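# Loop the blue air tube into its own coupling

## Task

Curl the blue air tube around so that its loose end comes back to the coupling fitted on its opposite end, then insert that loose end deep into the coupling.

## Robot and tools

ROBOT. Two UR7e-style arms, left_arm and right_arm, each carrying a Robotiq 2F-85 two-finger gripper and a wrist camera. Their bases sit almost unrotated in the scene frame: left_arm near (-0.031, +0.331, 0) m, right_arm near (+0.057, -0.371, 0) m. Scene frame: origin at table-top height halfway between the arms, +x out over the table, +z up, left_arm on the +y side (image left/right do not follow these names). Fixed cameras and the table use the scene frame. Every hand pose, velocity, target and wrist-camera pose of an arm is expressed in that arm's own base frame. Gripper axes: the fingers point along its +z and close along its y; end_effector_position is the point between the pads when shut, with fingertips about 19 mm past it when closed and 6 mm when wide open. A camera block juts about 10 cm out along the gripper's +x and rotates with it. Cameras, all 672x504: cam_high, cam_table (fixed), cam_left_wrist, cam_right_wrist.

execute_actions(actions, cameras). actions is a list of actions; each action is a list of 1 to 15 rows, one row per 1/30 s control step; an action always lasts 15 steps and a short one repeats its final row. Every row is a single list of 18 numbers in [-1, 1] covering both arms: left_arm dx, dy, dz, rx, ry, rz, then left gripper position, force_limit, speed, then the same nine for right_arm. dx..rz are offsets, not poses: they are measured along that arm's base axes from its Hand target as it stood when the action began (each row counts from that same start, not from the previous row), and rx, ry, rz form one rotation vector turning about the Hand target position. Scale: 1.0 equals 0.6 m or 180 degrees. Because each new action starts from the current Hand target, sending the same offset twice moves twice. Six zeros re-request the current Hand target without moving it. The three gripper numbers are absolute settings, not offsets: position +1 is fully open (85 mm), about -0.8 brings the pads together, -1 closes until blocked; force_limit from -1 (soft, about 30 N per pad on a slow close) to +1 (harder); speed -1 is about 20 mm/s, 0 about 85, +1 about 150. All start at +1. To leave a gripper unchanged, resend its last three values; a 0 is a real command. After the fingers stop, new force_limit or speed apply only once position changes by 0.01 or more. An empty actions list just reports state. cameras picks which images come back ([] none; omitted or ["all"] all).

move(target, speed, blend, stop_force, zero, blocking, cameras). target is one 18-number row in the same layout, or a list of up to 15 such rows; every row is an offset from the Hand targets at the move's start, not from the previous row. Each gripper travels in a straight line, turning the short way, and all arms finish together. speed: top path speed in m/s, 0.002 to 3.6 (default 0.25), rotation up to twice that in rad/s; one value or one per target. blend: corner rounding in metres for lists. stop_force: 3 to 120 N, one value for both arms; an arm's path ends when its wrist sensor feels that much push against its travel (not reliable while the gripper rotates, and light loose objects can shift unnoticed). Omit it when backing away from something you press on. zero (only with stop_force): true re-zeros moving arms first. blocking=false returns after about 0.5 s while the move continues (not allowed with stop_force). A move caps at 10 s. The result adds a move: line with the ending (done, off_target, moving, held, fault) and limits such as paced or held.

wait(seconds 0 to 10) lets the scene run holding the last commands. stop brakes a running move. zoom_image(camera, region [x0, y0, x1, y1] in image pixels, at most 504x504) enlarges part of the latest image. zero_wrist_force(arm) tares that arm's wrist sensor. read_manual(section "licences") shows licence text. finished_scene(scene) ends the current scene, given its number; the tube must stay inserted with no help from the robot.

RESULTS. Per arm: end_effector_position (m), end_effector_quat_wxyz, velocities (omitted when Joint velocities read within noise), Hand target (the pose later offsets count from, after clipping), Tool commands, Joint positions and torques, Wrist force and torque along the gripper's own axes plus a peak line. object_status: 0 moving, 1 blocked while opening, 2 blocked while closing (a grip), 3 reached the commanded opening or pads met. position_measured is in counts: 3 fully open, 78 about 60 mm, 130 about 40 mm, 180 about 20 mm, 230 pads touching. Orientation commands are limited to 32 degrees away from the measured one per step; a gripper often stops short of its Hand target, so send the remaining distance as a fresh offset.

CAUTIONS. Arms are stiff: aiming even slightly beyond a firm contact, or exceeding about 150 N or a joint's torque limit (25.2 N m on wrist joints), freezes that arm for 10 s; grip and press gently and approach contacts slowly with stop_force. Do not let parts fall or leave the table, release parts that are moving, slam, or squeeze hard on something still resting on a surface. Keep the arms from hitting or gripping each other. Route paths away from an arm's own base. Long stretched holds heat motors (warning at 70 °C, brake at 85 °C). Something may occasionally nudge loose objects.

Each tool is called after "Emit:" by a JSON object that holds its "name" and its "arguments", one argument or row to a line.

## Session

Emit:
{"name": "execute_actions", "arguments": {
  "actions": []
}}

Scene clock: 0.00 s.
left_arm: end_effector_position=(+0.5554, +0.2269, +0.3036) position_measured=3 object_status=3 end_effector_quat_wxyz=(-0.049, +0.711, -0.700, +0.046) | right_arm: end_effector_position=(+0.4166, +0.4443, +0.2212) position_measured=3 object_status=3 end_effector_quat_wxyz=(-0.011, +0.931, +0.042, +0.362)
Joint positions: left_arm=[0.171 -1.423 1.52 -1.801 -1.588 -1.416] | right_arm=[4.471 -1.677 -2.005 -0.754 0.875 -2.005]
Joint velocities: within noise
Joint torques (N m): no reading
Wrist force (N): no reading
Wrist torque (N m): no reading
Wrist force, peak (N): no reading
Hand target: left_arm +0.5554, +0.2269, +0.3036; -0.049, +0.711, -0.700, +0.046 | right_arm +0.4166, +0.4443, +0.2212; -0.011, +0.931, +0.042, +0.362
Tool commands: left_gripper/position=+1.0 left_gripper/force_limit=+1.0 left_gripper/speed=+1.0 right_gripper/position=+1.0 right_gripper/force_limit=+1.0 right_gripper/speed=+1.0

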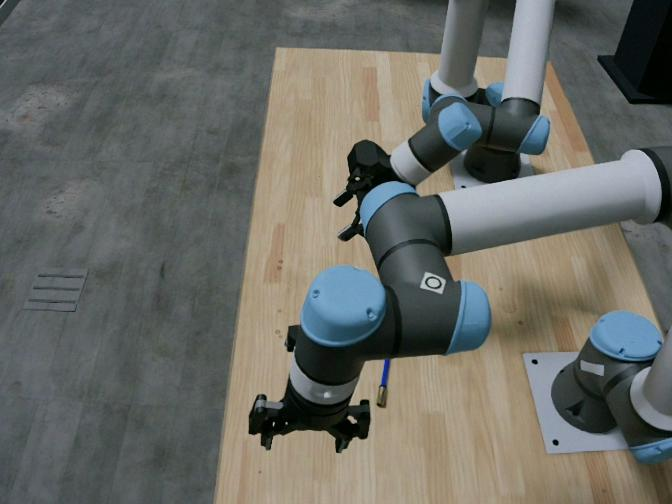

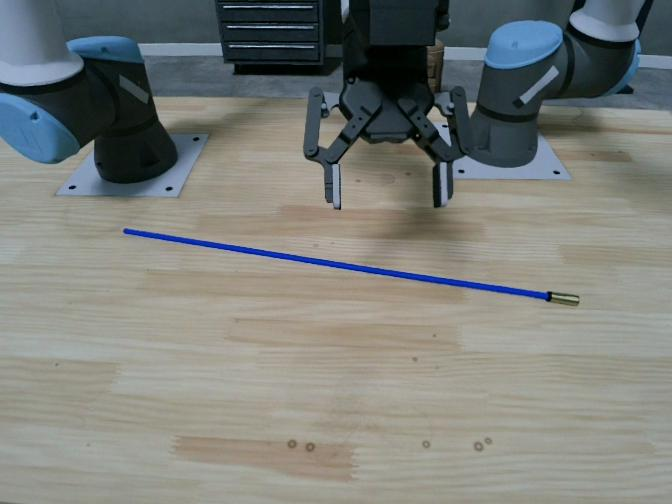

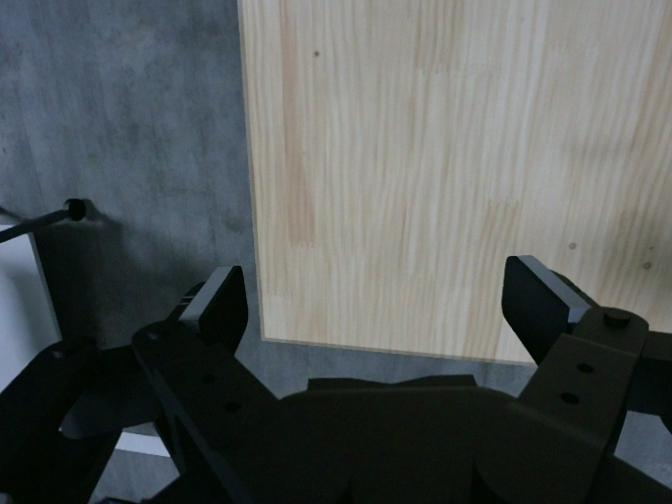

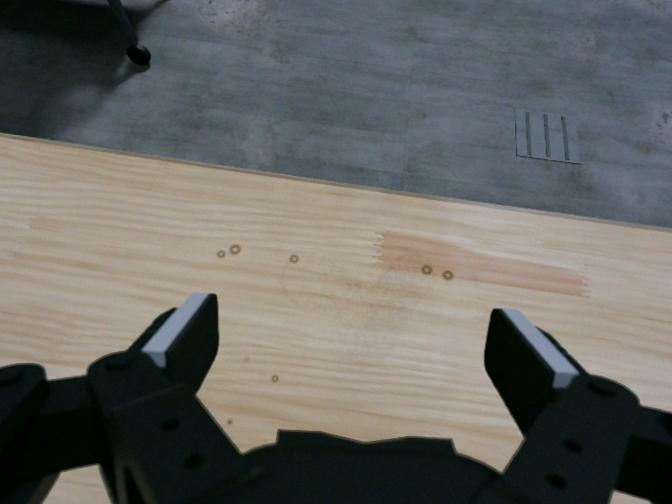

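Emit:
{"name": "move", "arguments": {
  "target": [-0.242,-0.417,-0.256,0.0034,0.0427,-0.0753,1,0,0,-0.153,-0.495,0,-0.1665,0.19,0.39,1,0,0]
}}

Scene clock: 7.77 s.
left_arm: end_effector_position=(+0.4103, -0.0232, +0.1500) position_measured=3 object_status=3 end_effector_quat_wxyz=(+0.000, -0.625, +0.781, +0.000) | right_arm: end_effector_position=(+0.3248, +0.1473, +0.2212) position_measured=3 object_status=3 end_effector_quat_wxyz=(+0.001, +0.772, +0.636, +0.000)
Joint positions: left_arm=[-0.387 -1.716 2.182 -2.036 -1.57 -1.736] | right_arm=[3.951 -1.203 -2.146 -1.363 1.57 -3.711]
Joint velocities: within noise
Joint torques (N m): left_arm=[-7.06 -27.44 -12.28 -4.55 -2.74 -2.77] | right_arm=[-9.32 -2.5 36.57 0.6 2.02 -2.19]
Wrist force (N): left_arm=[0.1 0.1 0.1] | right_arm=[-0.7 -0.9 -0.4]
Wrist torque (N m): left_arm=[0.02 0.00 0.02] | right_arm=[-0.14 0.15 0.09]
Wrist force, peak (N): left_arm=[0.7 0.4 0.5] | right_arm=[-0.9 -1.2 -0.8]
Hand target: left_arm +0.4102, -0.0233, +0.1500; +0.000, -0.625, +0.781, +0.000 | right_arm +0.3248, +0.1473, +0.2212; +0.001, +0.771, +0.636, +0.000
Off the commanded pose: left_arm 0.000 m, 0 deg | right_arm 0.000 m, 0 deg.
move: done
camera_calibration:
cam_left_wrist: T_world_to_cam=[[-0.962805, 0.269444, -0.0201783, 0.416063], [0.244416, 0.900337, 0.360074, -0.123403], [0.115187, 0.341749, -0.932706, 0.228745], [0, 0, 0, 1]] pos_world=[0.4044, -0.0791745, 0.266182]
cam_right_wrist: T_world_to_cam=[[0.988773, -0.148982, -0.0115317, -0.290441], [-0.138081, -0.940467, 0.310571, 0.139503], [-0.0571146, -0.305492, -0.95048, 0.403252], [0, 0, 0, 1]] pos_world=[0.329475, 0.211118, 0.336608]

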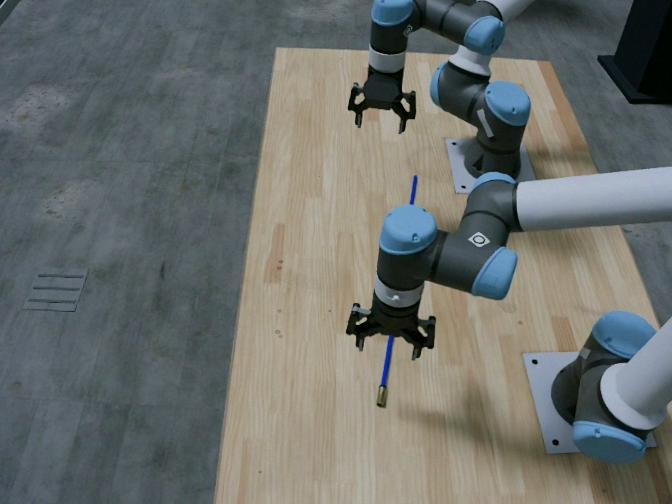

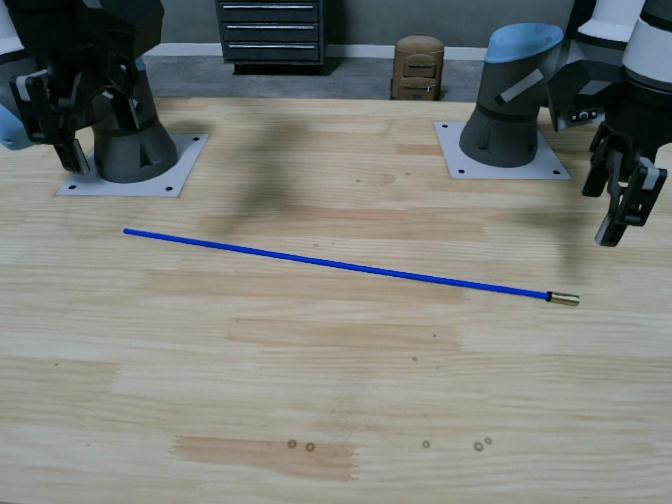

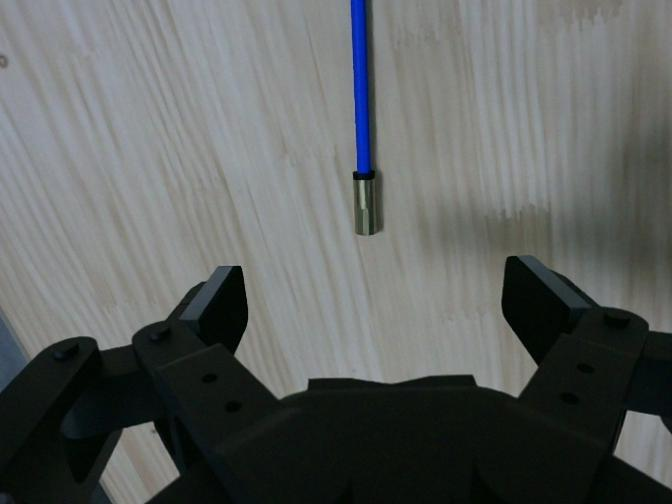

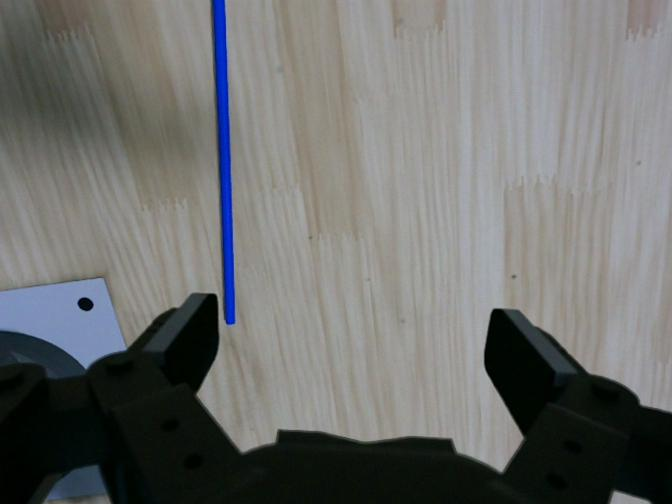

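Emit:
{"name": "move", "arguments": {
  "target": [
    [-0.002,0.013,-0.15,0,0,0,0,-1,0,0,0,0,0,0,0,1,0,0],
    [-0.002,0.013,-0.217,0,0,0,0,-1,0,0,0,0,0,0,0,1,0,0]
  ],
  "speed": [0.2,0.05],
  "stop_force": 6
}}

Emit:
{"name": "zoom_image", "arguments": {
  "camera": "cam_left_wrist",
  "region": [220, 100, 520, 325]
}}

Emit:
{"name": "zoom_image", "arguments": {
  "camera": "cam_table",
  "region": [472, 200, 672, 350]
}}

Scene clock: 11.20 s.
left_arm: end_effector_position=(+0.4090, -0.0154, +0.0198) position_measured=129 object_status=3 end_effector_quat_wxyz=(+0.000, -0.625, +0.781, +0.000) | right_arm: end_effector_position=(+0.3248, +0.1473, +0.2212) position_measured=3 object_status=3 end_effector_quat_wxyz=(+0.001, +0.771, +0.636, +0.000)
Joint positions: left_arm=[-0.37 -1.465 2.37 -2.476 -1.57 -1.719] | right_arm=[3.951 -1.204 -2.146 -1.364 1.57 -3.711]
Joint velocities: within noise
Joint torques (N m): left_arm=[8.01 -16.01 -8.12 -4.51 -2.99 2.89] | right_arm=[-9.5 -1.02 34.11 0.71 1.78 -2.21]
Wrist force (N): left_arm=[0.1 0.0 0.3] | right_arm=[-0.5 -1.1 -0.7]
Wrist torque (N m): left_arm=[0.02 -0.01 0.02] | right_arm=[-0.16 0.13 0.10]
Wrist force, peak (N): left_arm=[0.4 -0.3 -1.1] | right_arm=[-0.7 -1.3 -1.0]
Hand target: left_arm +0.4090, -0.0155, +0.0198; +0.000, -0.625, +0.781, +0.000 | right_arm +0.3248, +0.1473, +0.2212; +0.001, +0.771, +0.636, +0.000
Off the commanded pose: left_arm 0.000 m, 0 deg | right_arm 0.000 m, 0 deg.
move: done
camera_calibration:
cam_left_wrist: T_world_to_cam=[[-0.962781, 0.269531, -0.0201438, 0.410101], [0.244509, 0.900311, 0.360076, -0.083176], [0.115187, 0.341749, -0.932705, 0.104825], [0, 0, 0, 1]] pos_world=[0.403101, -0.0714746, 0.135982]
cam_right_wrist: T_world_to_cam=[[0.988809, -0.148729, -0.0117012, -0.290464], [-0.137782, -0.940469, 0.3107, 0.139267], [-0.0572147, -0.305611, -0.950436, 0.403265], [0, 0, 0, 1]] pos_world=[0.329475, 0.211018, 0.336608]

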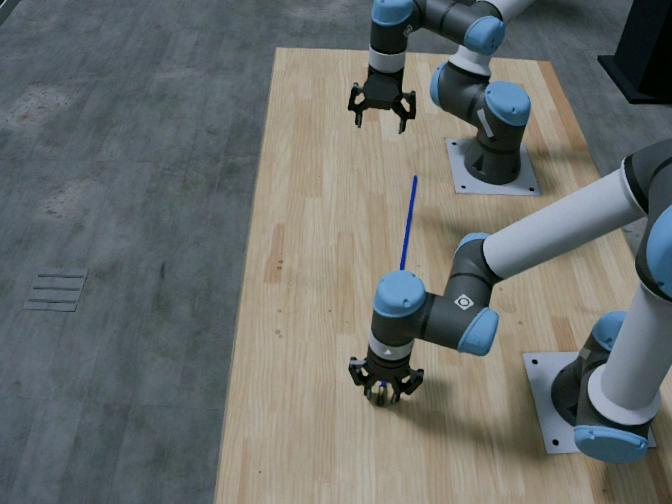

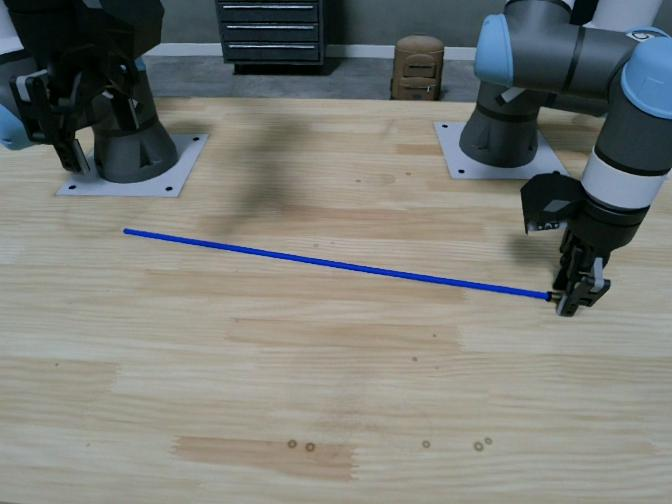

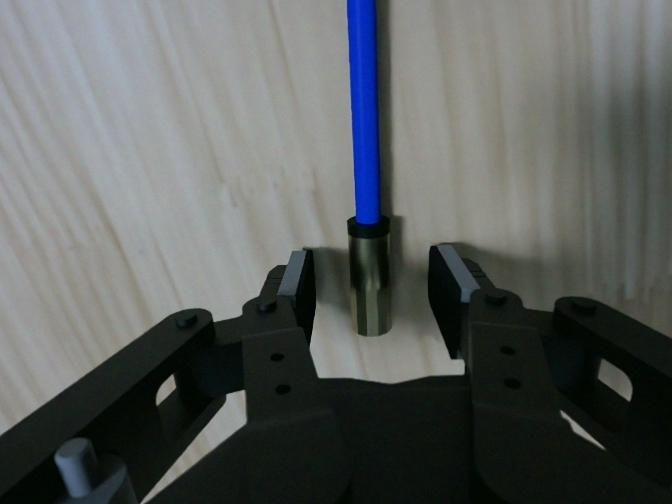

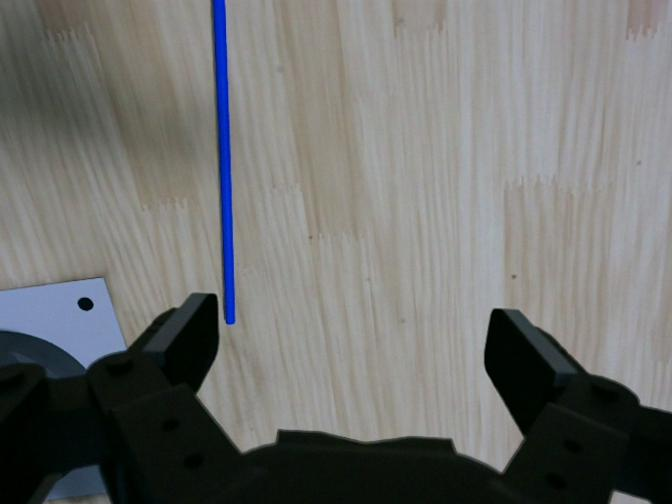

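Scaled by 1.680 from the camera's 672x504 image, which has a finer 960x720 frame.

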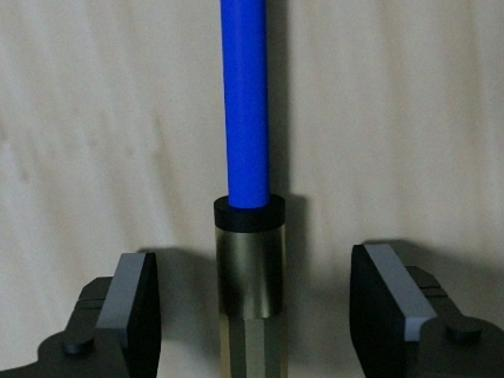

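Scaled by 2.520 from the camera's 672x504 image, which has a finer 960x720 frame.

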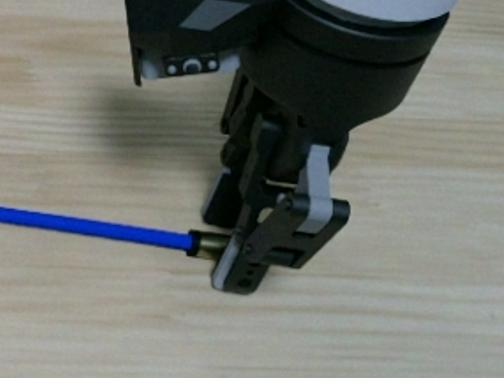

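Emit:
{"name": "move", "arguments": {
  "target": [0,0,0,0,0,0,-1,-1,-1,0,0,0,0,0,0,1,0,0],
  "cameras": ["cam_left_wrist"]
}}

Emit:
{"name": "zoom_image", "arguments": {
  "camera": "cam_left_wrist",
  "region": [220, 100, 520, 325]
}}

Scene clock: 13.00 s.
left_arm: end_effector_position=(+0.4090, -0.0155, +0.0198) position_measured=196 object_status=2 end_effector_quat_wxyz=(+0.000, -0.625, +0.781, +0.000) | right_arm: end_effector_position=(+0.3248, +0.1473, +0.2212) position_measured=3 object_status=3 end_effector_quat_wxyz=(+0.001, +0.771, +0.636, +0.000)
Joint positions: left_arm=[-0.37 -1.465 2.37 -2.476 -1.57 -1.719] | right_arm=[3.951 -1.204 -2.146 -1.364 1.57 -3.711]
Joint velocities: within noise
Joint torques (N m): left_arm=[7.72 -16.53 -12 -4.33 -2.81 2.89] | right_arm=[-9.57 -1.35 34.26 0.82 1.69 -2.21]
Wrist force (N): left_arm=[0.0 0.4 -2.4] | right_arm=[-0.7 -1.1 -0.8]
Wrist torque (N m): left_arm=[0.01 -0.03 0.01] | right_arm=[-0.18 0.15 0.09]
Wrist force, peak (N): left_arm=[-0.2 0.2 -2.6] | right_arm=[-0.6 -1.4 -0.9]
Hand target: left_arm +0.4090, -0.0155, +0.0198; +0.000, -0.625, +0.781, +0.000 | right_arm +0.3248, +0.1473, +0.2212; +0.001, +0.771, +0.636, +0.000
Off the commanded pose: left_arm 0.000 m, 0 deg | right_arm 0.000 m, 0 deg.
move: done
camera_calibration:
cam_left_wrist: T_world_to_cam=[[-0.962781, 0.269531, -0.0201438, 0.410101], [0.244509, 0.900311, 0.360076, -0.083176], [0.115187, 0.341749, -0.932705, 0.104825], [0, 0, 0, 1]] pos_world=[0.403101, -0.0714746, 0.135982]
Images, in order (width x height): cam_left_wrist 672x504.

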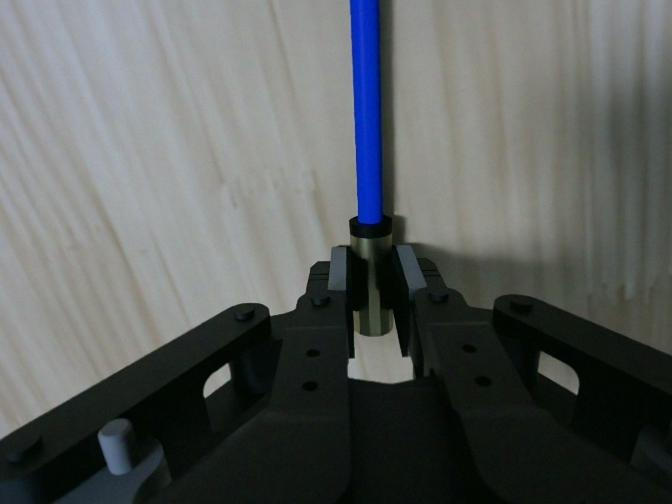

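Scaled by 1.680 from the camera's 672x504 image, which has a finer 960x720 frame.

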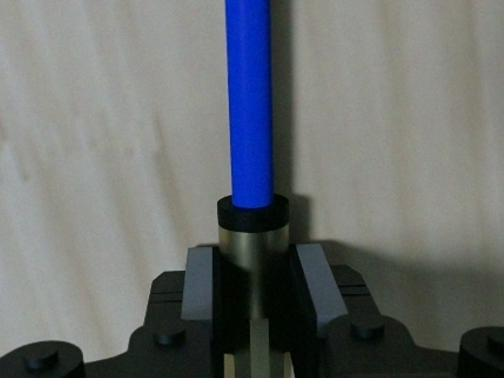

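Emit:
{"name": "move", "arguments": {
  "target": [
    [0,0,0.05,0,0,0,-1,-1,-1,0,0,0,0,0,0,1,0,0],
    [0.2,0,0.05,0,0,0,-1,-1,-1,0,0,0,0,0,0,1,0,0]
  ],
  "speed": 0.1
}}

Scene clock: 15.37 s.
left_arm: end_effector_position=(+0.5289, -0.0154, +0.0498) position_measured=196 object_status=2 end_effector_quat_wxyz=(+0.000, -0.625, +0.781, +0.000) | right_arm: end_effector_position=(+0.3248, +0.1473, +0.2212) position_measured=3 object_status=3 end_effector_quat_wxyz=(+0.001, +0.771, +0.636, +0.000)
Joint positions: left_arm=[-0.284 -1.281 2.016 -2.306 -1.57 -1.633] | right_arm=[3.951 -1.204 -2.146 -1.364 1.57 -3.711]
Joint velocities: within noise
Joint torques (N m): left_arm=[9.71 -29.17 -24.42 -0.9 -3.07 2.68] | right_arm=[-9.15 -1.31 33.82 0.78 1.59 -2.09]
Wrist force (N): left_arm=[0.3 0.0 0.4] | right_arm=[-0.4 -1.2 -0.6]
Wrist torque (N m): left_arm=[0.00 -0.06 0.03] | right_arm=[-0.18 0.11 0.09]
Wrist force, peak (N): left_arm=[-0.2 0.4 -2.5] | right_arm=[-0.5 -1.4 -1.1]
Hand target: left_arm +0.5290, -0.0155, +0.0498; +0.000, -0.625, +0.781, +0.000 | right_arm +0.3248, +0.1473, +0.2212; +0.001, +0.771, +0.636, +0.000
Off the commanded pose: left_arm 0.000 m, 0 deg | right_arm 0.000 m, 0 deg.
move: done
camera_calibration:
cam_left_wrist: T_world_to_cam=[[-0.962781, 0.269531, -0.0201438, 0.526143], [0.244509, 0.900311, 0.360076, -0.123295], [0.115187, 0.341749, -0.932705, 0.118995], [0, 0, 0, 1]] pos_world=[0.523001, -0.0714746, 0.165982]
cam_right_wrist: T_world_to_cam=[[0.988809, -0.148729, -0.0117012, -0.290464], [-0.137782, -0.940469, 0.3107, 0.139267], [-0.0572147, -0.305611, -0.950436, 0.403265], [0, 0, 0, 1]] pos_world=[0.329475, 0.211018, 0.336608]

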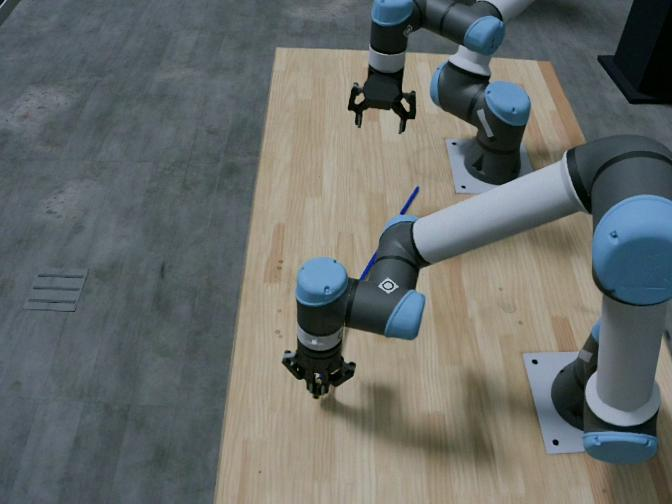

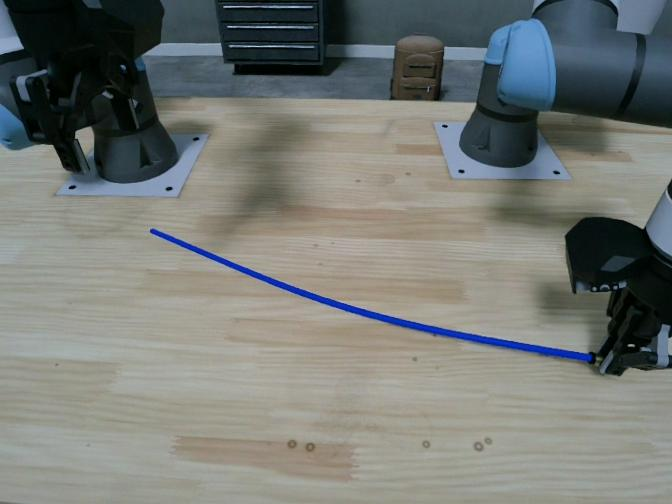

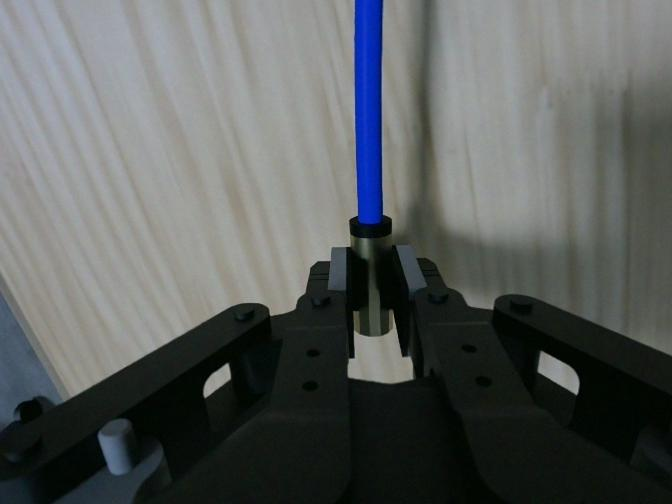

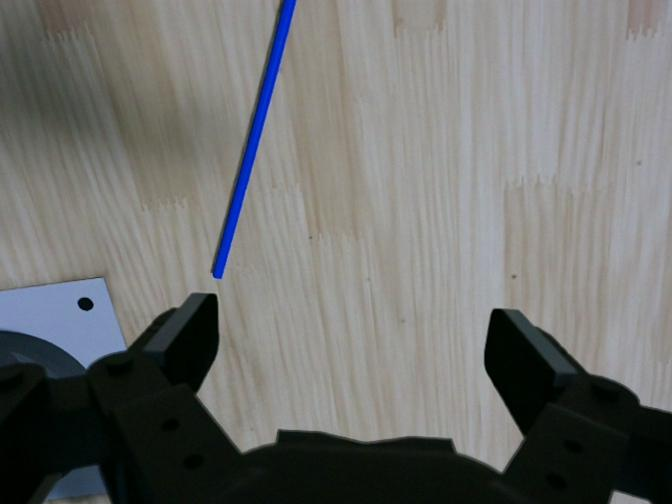

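Emit:
{"name": "move", "arguments": {
  "target": [
    [0,0,0,0,0,0,-1,-1,-1,-0.155,-0.009,-0.15,0,0,-0.089,0,-1,0]
  ],
  "speed": 0.2,
  "cameras": ["cam_right_wrist","cam_table"]
}}

Scene clock: 17.63 s.
left_arm: end_effector_position=(+0.5290, -0.0155, +0.0498) position_measured=196 object_status=2 end_effector_quat_wxyz=(+0.000, -0.625, +0.781, +0.000) | right_arm: end_effector_position=(+0.2319, +0.1419, +0.1312) position_measured=129 object_status=3 end_effector_quat_wxyz=(+0.000, +0.853, +0.523, +0.000)
Joint positions: left_arm=[-0.284 -1.281 2.016 -2.306 -1.57 -1.633] | right_arm=[4.204 -0.992 -2.488 -1.234 1.57 -3.179]
Joint velocities: within noise
Joint torques (N m): left_arm=[9.54 -28.8 -23.08 -1.24 -2.94 2.99] | right_arm=[11.69 14.14 13.14 1.66 -1.47 2.48]
Wrist force (N): left_arm=[0.1 0.3 0.4] | right_arm=[-0.6 -1.0 -0.7]
Wrist torque (N m): left_arm=[0.04 -0.01 0.03] | right_arm=[-0.16 0.13 0.10]
Wrist force, peak (N): left_arm=[0.5 0.1 0.9] | right_arm=[-0.5 -0.3 -1.8]
Hand target: left_arm +0.5290, -0.0155, +0.0498; +0.000, -0.625, +0.781, +0.000 | right_arm +0.2318, +0.1419, +0.1312; +0.001, +0.853, +0.523, +0.000
Off the commanded pose: left_arm 0.000 m, 0 deg | right_arm 0.000 m, 0 deg.
move: done
camera_calibration:
cam_right_wrist: T_world_to_cam=[[0.909392, -0.415772, -0.0118165, -0.14408], [-0.391883, -0.865969, 0.310685, 0.197738], [-0.139407, -0.277904, -0.95044, 0.325897], [0, 0, 0, 1]] pos_world=[0.253947, 0.201899, 0.246608]
Images, in order (width x height): cam_table 672x504, cam_right_wrist 672x504.

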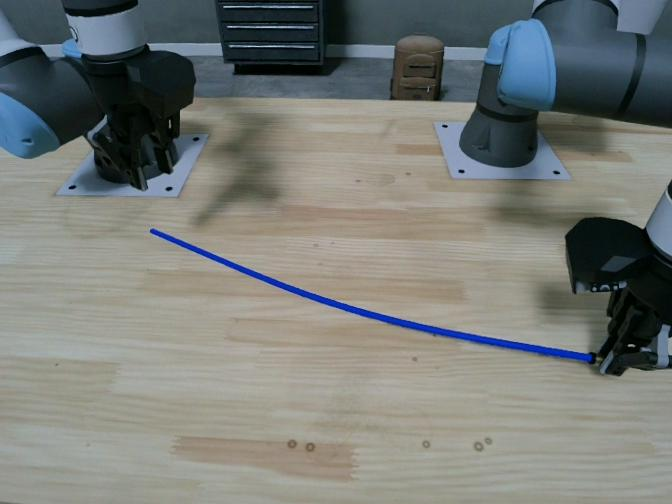

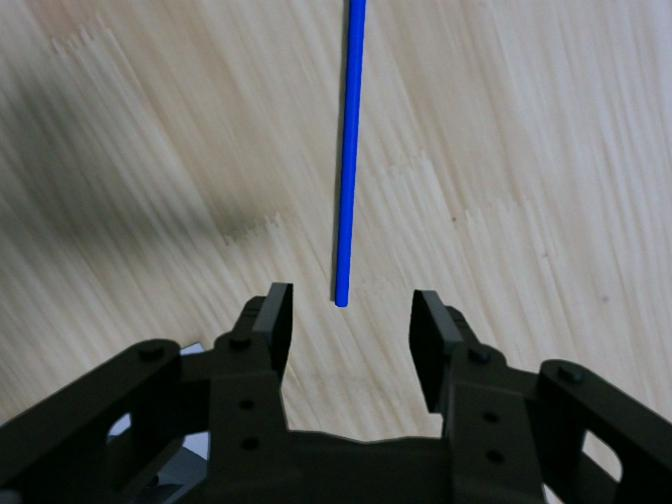

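Emit:
{"name": "move", "arguments": {
  "target": [
    [0,0,0,0,0,0,-1,-1,-1,-0.002,0,-0.13,0,0,0,0,-1,0],
    [0,0,0,0,0,0,-1,-1,-1,-0.002,0,-0.188,0,0,0,0,-1,0]
  ],
  "speed": [0.2,0.05],
  "stop_force": 6,
  "cameras": ["cam_right_wrist"]
}}

Emit:
{"name": "move", "arguments": {
  "target": [0,0,0,0,0,0,-1,-1,-1,0,0,0,0,0,0,-1,-1,-1]
}}

Emit:
{"name": "zoom_image", "arguments": {
  "camera": "cam_right_wrist",
  "region": [200, 150, 500, 375]
}}

Scene clock: 20.37 s.
left_arm: end_effector_position=(+0.5290, -0.0155, +0.0498) position_measured=196 object_status=2 end_effector_quat_wxyz=(+0.000, -0.625, +0.781, +0.000) | right_arm: end_effector_position=(+0.2306, +0.1419, +0.0184) position_measured=129 object_status=3 end_effector_quat_wxyz=(+0.001, +0.853, +0.523, +0.000)
Joint positions: left_arm=[-0.284 -1.281 2.016 -2.306 -1.57 -1.633] | right_arm=[4.209 -1.275 -2.712 -0.726 1.57 -3.174]
Joint velocities: within noise
Joint torques (N m): left_arm=[7.8 -28.89 -23.49 -0.97 -2.96 2.72] | right_arm=[-9.45 -4.84 7.76 5.02 1.91 -2.32]
Wrist force (N): left_arm=[0.1 0.0 0.7] | right_arm=[-0.5 -1.1 -0.8]
Wrist torque (N m): left_arm=[0.01 -0.02 0.03] | right_arm=[-0.18 0.14 0.11]
Wrist force, peak (N): left_arm=[0.1 -0.2 0.9] | right_arm=[-0.6 -1.0 -1.9]
Hand target: left_arm +0.5290, -0.0155, +0.0498; +0.000, -0.625, +0.781, +0.000 | right_arm +0.2306, +0.1419, +0.0184; +0.001, +0.853, +0.523, +0.000
Off the commanded pose: left_arm 0.000 m, 0 deg | right_arm 0.000 m, 0 deg.
move: done
camera_calibration:
cam_right_wrist: T_world_to_cam=[[0.909381, -0.415799, -0.0117639, -0.14432], [-0.39191, -0.865927, 0.310768, 0.232301], [-0.139404, -0.277996, -0.950413, 0.218534], [0, 0, 0, 1]] pos_world=[0.252747, 0.201899, 0.133808]
Images, in order (width x height): cam_right_wrist 672x504.

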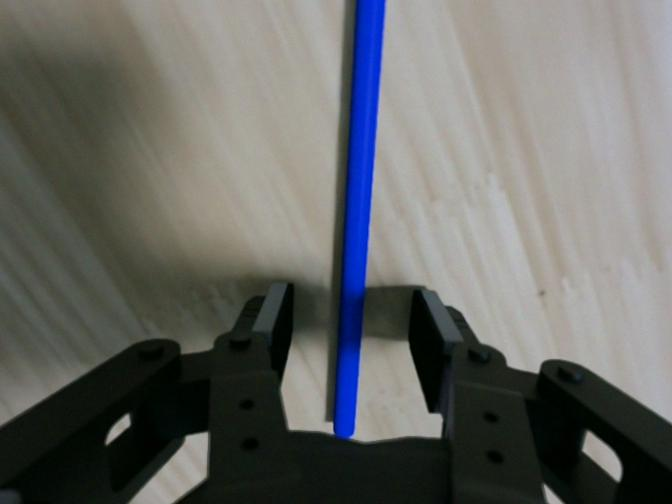

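Scene clock: 21.17 s.
left_arm: end_effector_position=(+0.5290, -0.0155, +0.0498) position_measured=196 object_status=2 end_effector_quat_wxyz=(+0.000, -0.625, +0.781, +0.000) | right_arm: end_effector_position=(+0.2306, +0.1419, +0.0184) position_measured=153 object_status=0 end_effector_quat_wxyz=(+0.000, +0.853, +0.523, +0.000)
Joint positions: left_arm=[-0.284 -1.281 2.016 -2.306 -1.57 -1.633] | right_arm=[4.208 -1.275 -2.712 -0.726 1.57 -3.174]
Joint velocities: within noise
Joint torques (N m): left_arm=[9.38 -29.34 -22.43 -1.1 -2.76 2.87] | right_arm=[-3.61 -5.13 8.66 -1.89 1.83 -2.23]
Wrist force (N): left_arm=[0.1 -0.1 0.7] | right_arm=[-11.1 7.3 -65.6]
Wrist torque (N m): left_arm=[-0.01 -0.03 0.03] | right_arm=[-0.54 0.00 0.15]
Wrist force, peak (N): left_arm=[0.5 -0.2 0.7] | right_arm=[-10.8 6.9 -66.7]
Hand target: left_arm +0.5290, -0.0155, +0.0498; +0.000, -0.625, +0.781, +0.000 | right_arm +0.2306, +0.1419, +0.0184; +0.001, +0.853, +0.523, +0.000
Off the commanded pose: left_arm 0.000 m, 0 deg | right_arm 0.000 m, 0 deg.
move: done
camera_calibration:
cam_left_wrist: T_world_to_cam=[[-0.962781, 0.269531, -0.0201438, 0.526239], [0.244509, 0.900311, 0.360076, -0.123319], [0.115187, 0.341749, -0.932705, 0.118984], [0, 0, 0, 1]] pos_world=[0.523101, -0.0714746, 0.165982]
cam_right_wrist: T_world_to_cam=[[0.909363, -0.415838, -0.011742, -0.144311], [-0.391983, -0.865967, 0.310566, 0.232354], [-0.139313, -0.277814, -0.950479, 0.218484], [0, 0, 0, 1]] pos_world=[0.252747, 0.201899, 0.133808]

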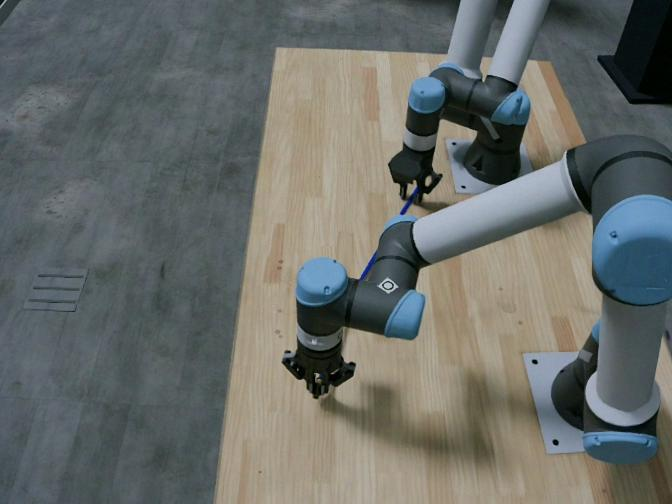

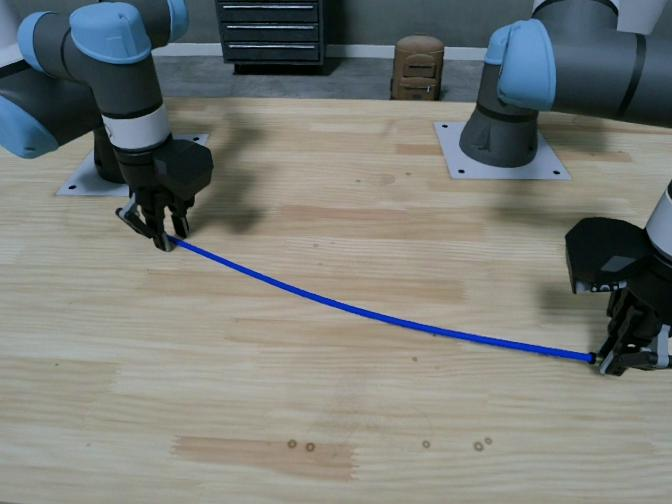

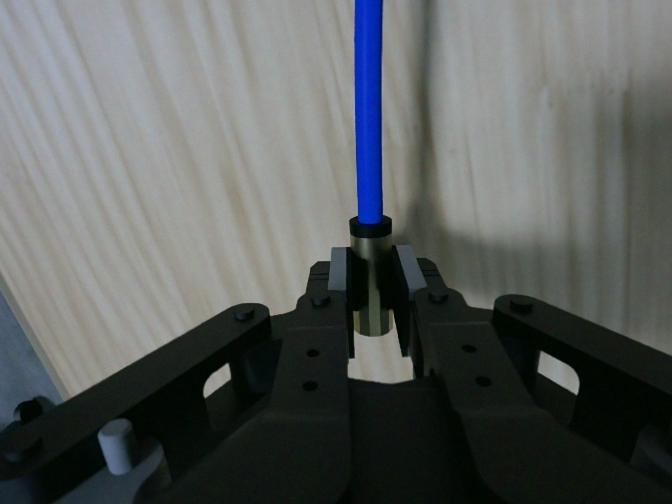

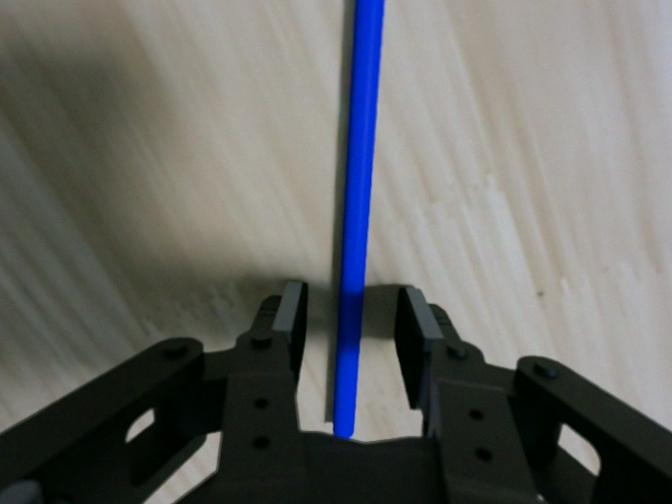

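Scaled by 1.680 from the camera's 672x504 image, which has a finer 960x720 frame.

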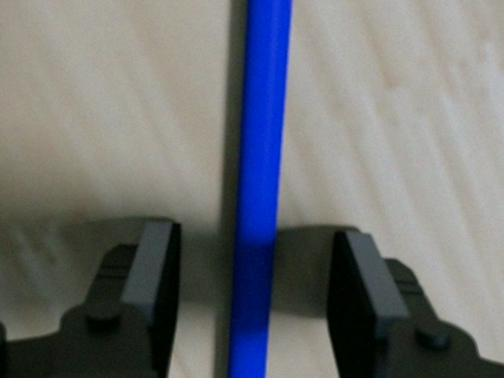

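Emit:
{"name": "move", "arguments": {
  "target": [0,0,0,0,0,0,-1,-1,-1,0,0,0.013,0,0,0,-1,-1,-1],
  "cameras": ["cam_right_wrist"]
}}

Emit:
{"name": "wait", "arguments": {
  "seconds": 0.5,
  "cameras": ["cam_right_wrist"]
}}

Emit:
{"name": "zoom_image", "arguments": {
  "camera": "cam_right_wrist",
  "region": [200, 250, 500, 475]
}}

Scene clock: 22.57 s.
left_arm: end_effector_position=(+0.5290, -0.0155, +0.0498) position_measured=196 object_status=2 end_effector_quat_wxyz=(+0.000, -0.625, +0.781, +0.000) | right_arm: end_effector_position=(+0.2306, +0.1419, +0.0261) position_measured=153 object_status=2 end_effector_quat_wxyz=(+0.000, +0.853, +0.523, +0.000)
Joint positions: left_arm=[-0.284 -1.281 2.016 -2.306 -1.57 -1.633] | right_arm=[4.208 -1.243 -2.7 -0.771 1.57 -3.174]
Joint velocities: within noise
Joint torques (N m): left_arm=[8.86 -29.45 -22.83 -1.23 -3.03 2.74] | right_arm=[1.94 15.74 27.46 0.58 -0.13 2.28]
Wrist force (N): left_arm=[0.2 0.1 0.8] | right_arm=[-0.1 -1.1 -0.8]
Wrist torque (N m): left_arm=[0.01 -0.03 0.03] | right_arm=[-0.19 0.07 0.11]
Wrist force, peak (N): left_arm=[0.3 -0.1 0.8] | right_arm=[-10.5 7.2 -66.0]
Hand target: left_arm +0.5290, -0.0155, +0.0498; +0.000, -0.625, +0.781, +0.000 | right_arm +0.2306, +0.1419, +0.0262; +0.001, +0.853, +0.523, +0.000
Off the commanded pose: left_arm 0.000 m, 0 deg | right_arm 0.000 m, 0 deg.
move: done
camera_calibration:
cam_right_wrist: T_world_to_cam=[[0.909392, -0.415773, -0.0118161, -0.14423], [-0.391884, -0.865969, 0.310685, 0.229921], [-0.139407, -0.277904, -0.95044, 0.225838], [0, 0, 0, 1]] pos_world=[0.252747, 0.201899, 0.141508]
Images, in order (width x height): cam_right_wrist 672x504.

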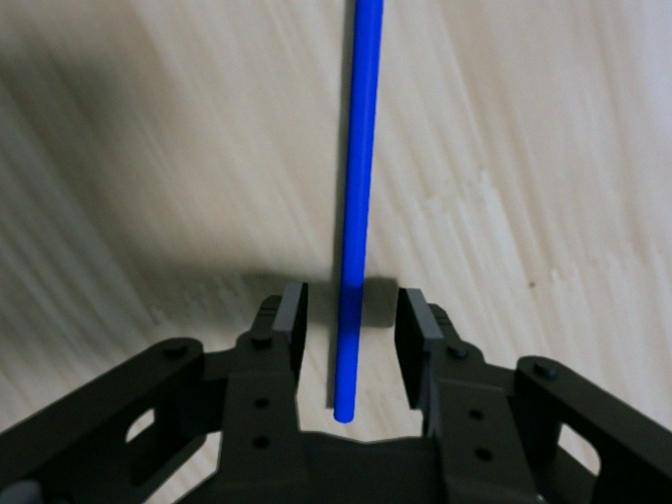

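Scene clock: 23.07 s.
left_arm: end_effector_position=(+0.5290, -0.0155, +0.0498) position_measured=196 object_status=2 end_effector_quat_wxyz=(+0.000, -0.625, +0.781, +0.000) | right_arm: end_effector_position=(+0.2306, +0.1419, +0.0262) position_measured=153 object_status=2 end_effector_quat_wxyz=(+0.001, +0.853, +0.523, +0.000)
Joint positions: left_arm=[-0.284 -1.281 2.016 -2.306 -1.57 -1.633] | right_arm=[4.208 -1.243 -2.699 -0.771 1.57 -3.174]
Joint velocities: within noise
Joint torques (N m): left_arm=[9.62 -29.63 -23.14 -1.38 -3.08 2.91] | right_arm=[9.34 16.31 28.73 0.64 -1.35 2.29]
Wrist force (N): left_arm=[0.3 0.2 0.5] | right_arm=[0.0 -1.2 -0.6]
Wrist torque (N m): left_arm=[0.04 -0.06 0.03] | right_arm=[-0.21 0.07 0.10]
Wrist force, peak (N): left_arm=[0.5 -0.1 0.8] | right_arm=[0.2 -1.4 -0.5]
Hand target: left_arm +0.5290, -0.0155, +0.0498; +0.000, -0.625, +0.781, +0.000 | right_arm +0.2306, +0.1419, +0.0262; +0.001, +0.853, +0.523, +0.000
Tool commands: left_gripper/position=-1.0 left_gripper/force_limit=-1.0 left_gripper/speed=-1.0 right_gripper/position=-1.0 right_gripper/force_limit=-1.0 right_gripper/speed=-1.0
Off the commanded pose: left_arm 0.000 m, 0 deg | right_arm 0.000 m, 0 deg.
wait: 0.50 s; at rest by 0.17 s
camera_calibration:
cam_right_wrist: T_world_to_cam=[[0.909345, -0.415877, -0.0117368, -0.144207], [-0.391992, -0.86589, 0.310769, 0.22989], [-0.139404, -0.277995, -0.950413, 0.225947], [0, 0, 0, 1]] pos_world=[0.252747, 0.201899, 0.141608]
Images, in order (width x height): cam_right_wrist 672x504.

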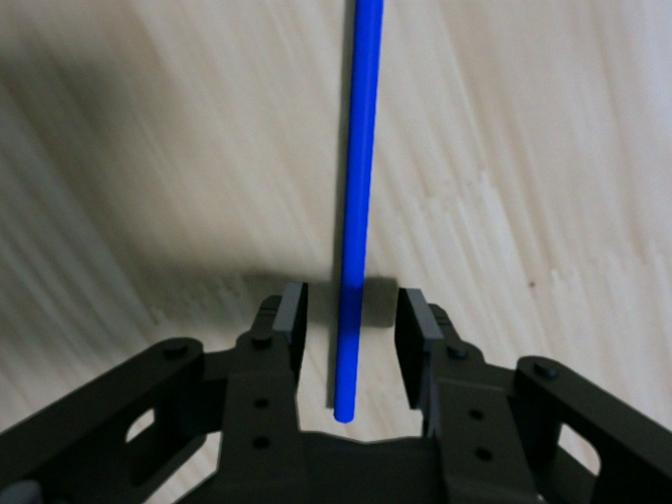

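Scaled by 1.680 from the camera's 672x504 image, which has a finer 960x720 frame.

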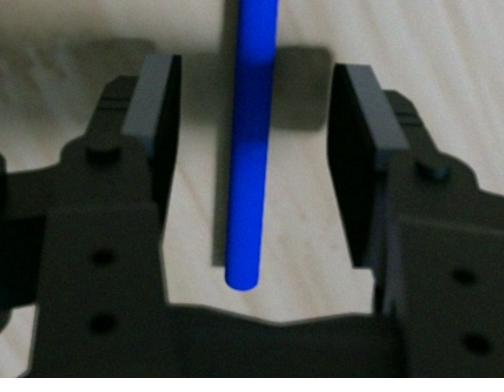

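Emit:
{"name": "move", "arguments": {
  "target": [0,0,0,0,0,0,-1,-1,-1,0,0,0,0,0,0,-0.98,-1,-1],
  "cameras": ["cam_right_wrist"]
}}

Emit:
{"name": "zoom_image", "arguments": {
  "camera": "cam_right_wrist",
  "region": [200, 250, 500, 475]
}}

Emit:
{"name": "wait", "arguments": {
  "seconds": 0.5,
  "cameras": ["cam_right_wrist"]
}}

Scene clock: 24.93 s.
left_arm: end_effector_position=(+0.5290, -0.0155, +0.0498) position_measured=196 object_status=2 end_effector_quat_wxyz=(+0.000, -0.625, +0.781, +0.000) | right_arm: end_effector_position=(+0.2306, +0.1419, +0.0262) position_measured=221 object_status=0 end_effector_quat_wxyz=(+0.001, +0.853, +0.523, +0.000)
Joint positions: left_arm=[-0.284 -1.281 2.016 -2.306 -1.57 -1.633] | right_arm=[4.209 -1.243 -2.699 -0.771 1.57 -3.174]
Joint velocities: within noise
Joint torques (N m): left_arm=[7.82 -28.7 -23.53 -1.18 -2.99 2.86] | right_arm=[11.23 13.05 24.03 0.91 -1.38 2.33]
Wrist force (N): left_arm=[0.1 -0.1 0.6] | right_arm=[-3.1 -1.1 -11.7]
Wrist torque (N m): left_arm=[-0.02 -0.02 0.03] | right_arm=[-0.20 0.04 0.09]
Wrist force, peak (N): left_arm=[0.0 0.0 0.8] | right_arm=[-3.1 -1.1 -11.7]
Hand target: left_arm +0.5290, -0.0155, +0.0498; +0.000, -0.625, +0.781, +0.000 | right_arm +0.2306, +0.1419, +0.0262; +0.001, +0.853, +0.523, +0.000
Off the commanded pose: left_arm 0.000 m, 0 deg | right_arm 0.000 m, 0 deg.
move: done
camera_calibration:
cam_right_wrist: T_world_to_cam=[[0.909368, -0.415828, -0.011702, -0.144228], [-0.391973, -0.865942, 0.310648, 0.229913], [-0.13931, -0.277907, -0.950453, 0.225911], [0, 0, 0, 1]] pos_world=[0.252747, 0.201899, 0.141608]
Images, in order (width x height): cam_right_wrist 672x504.

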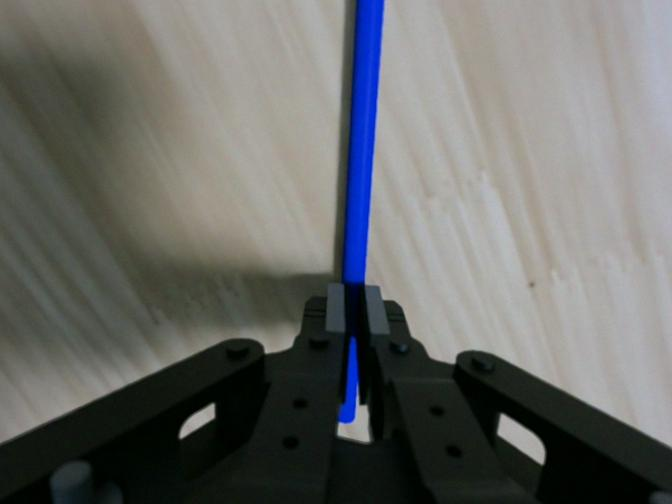

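Scaled by 1.680 from the camera's 672x504 image, which has a finer 960x720 frame.

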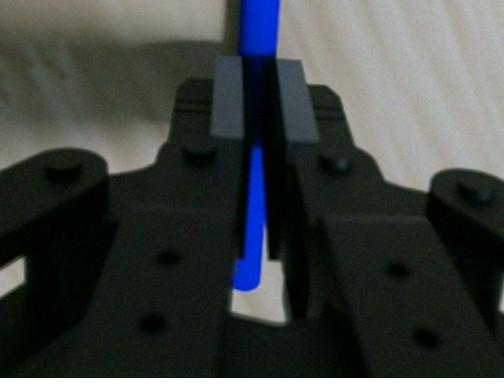

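Scene clock: 25.43 s.
left_arm: end_effector_position=(+0.5290, -0.0155, +0.0498) position_measured=196 object_status=2 end_effector_quat_wxyz=(+0.000, -0.625, +0.781, +0.000) | right_arm: end_effector_position=(+0.2306, +0.1419, +0.0262) position_measured=221 object_status=2 end_effector_quat_wxyz=(+0.001, +0.853, +0.523, +0.000)
Joint positions: left_arm=[-0.284 -1.281 2.016 -2.306 -1.57 -1.633] | right_arm=[4.209 -1.243 -2.699 -0.771 1.57 -3.174]
Joint velocities: within noise
Joint torques (N m): left_arm=[8.37 -29.72 -22.05 -1.22 -2.9 2.82] | right_arm=[10.92 9.17 19.61 0.92 -1.41 2.36]
Wrist force (N): left_arm=[0.1 0.0 0.5] | right_arm=[-3.4 -0.9 -11.5]
Wrist torque (N m): left_arm=[0.01 -0.03 0.03] | right_arm=[-0.17 0.05 0.10]
Wrist force, peak (N): left_arm=[0.3 -0.1 0.8] | right_arm=[-3.1 -0.9 -11.8]
Hand target: left_arm +0.5290, -0.0155, +0.0498; +0.000, -0.625, +0.781, +0.000 | right_arm +0.2306, +0.1419, +0.0262; +0.001, +0.853, +0.523, +0.000
Tool commands: left_gripper/position=-1.0 left_gripper/force_limit=-1.0 left_gripper/speed=-1.0 right_gripper/position=-0.98 right_gripper/force_limit=-1.0 right_gripper/speed=-1.0
Off the commanded pose: left_arm 0.000 m, 0 deg | right_arm 0.000 m, 0 deg.
wait: 0.50 s; at rest by 0.17 s
camera_calibration:
cam_right_wrist: T_world_to_cam=[[0.909368, -0.415828, -0.011702, -0.144228], [-0.391973, -0.865942, 0.310648, 0.229913], [-0.13931, -0.277907, -0.950453, 0.225911], [0, 0, 0, 1]] pos_world=[0.252747, 0.201899, 0.141608]
Images, in order (width x height): cam_right_wrist 672x504.

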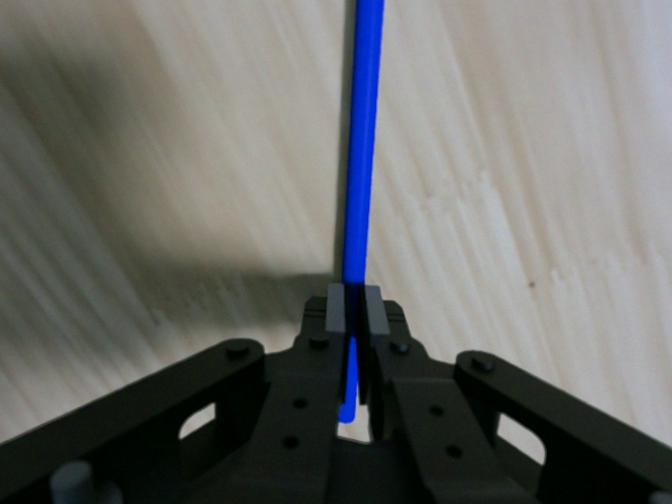

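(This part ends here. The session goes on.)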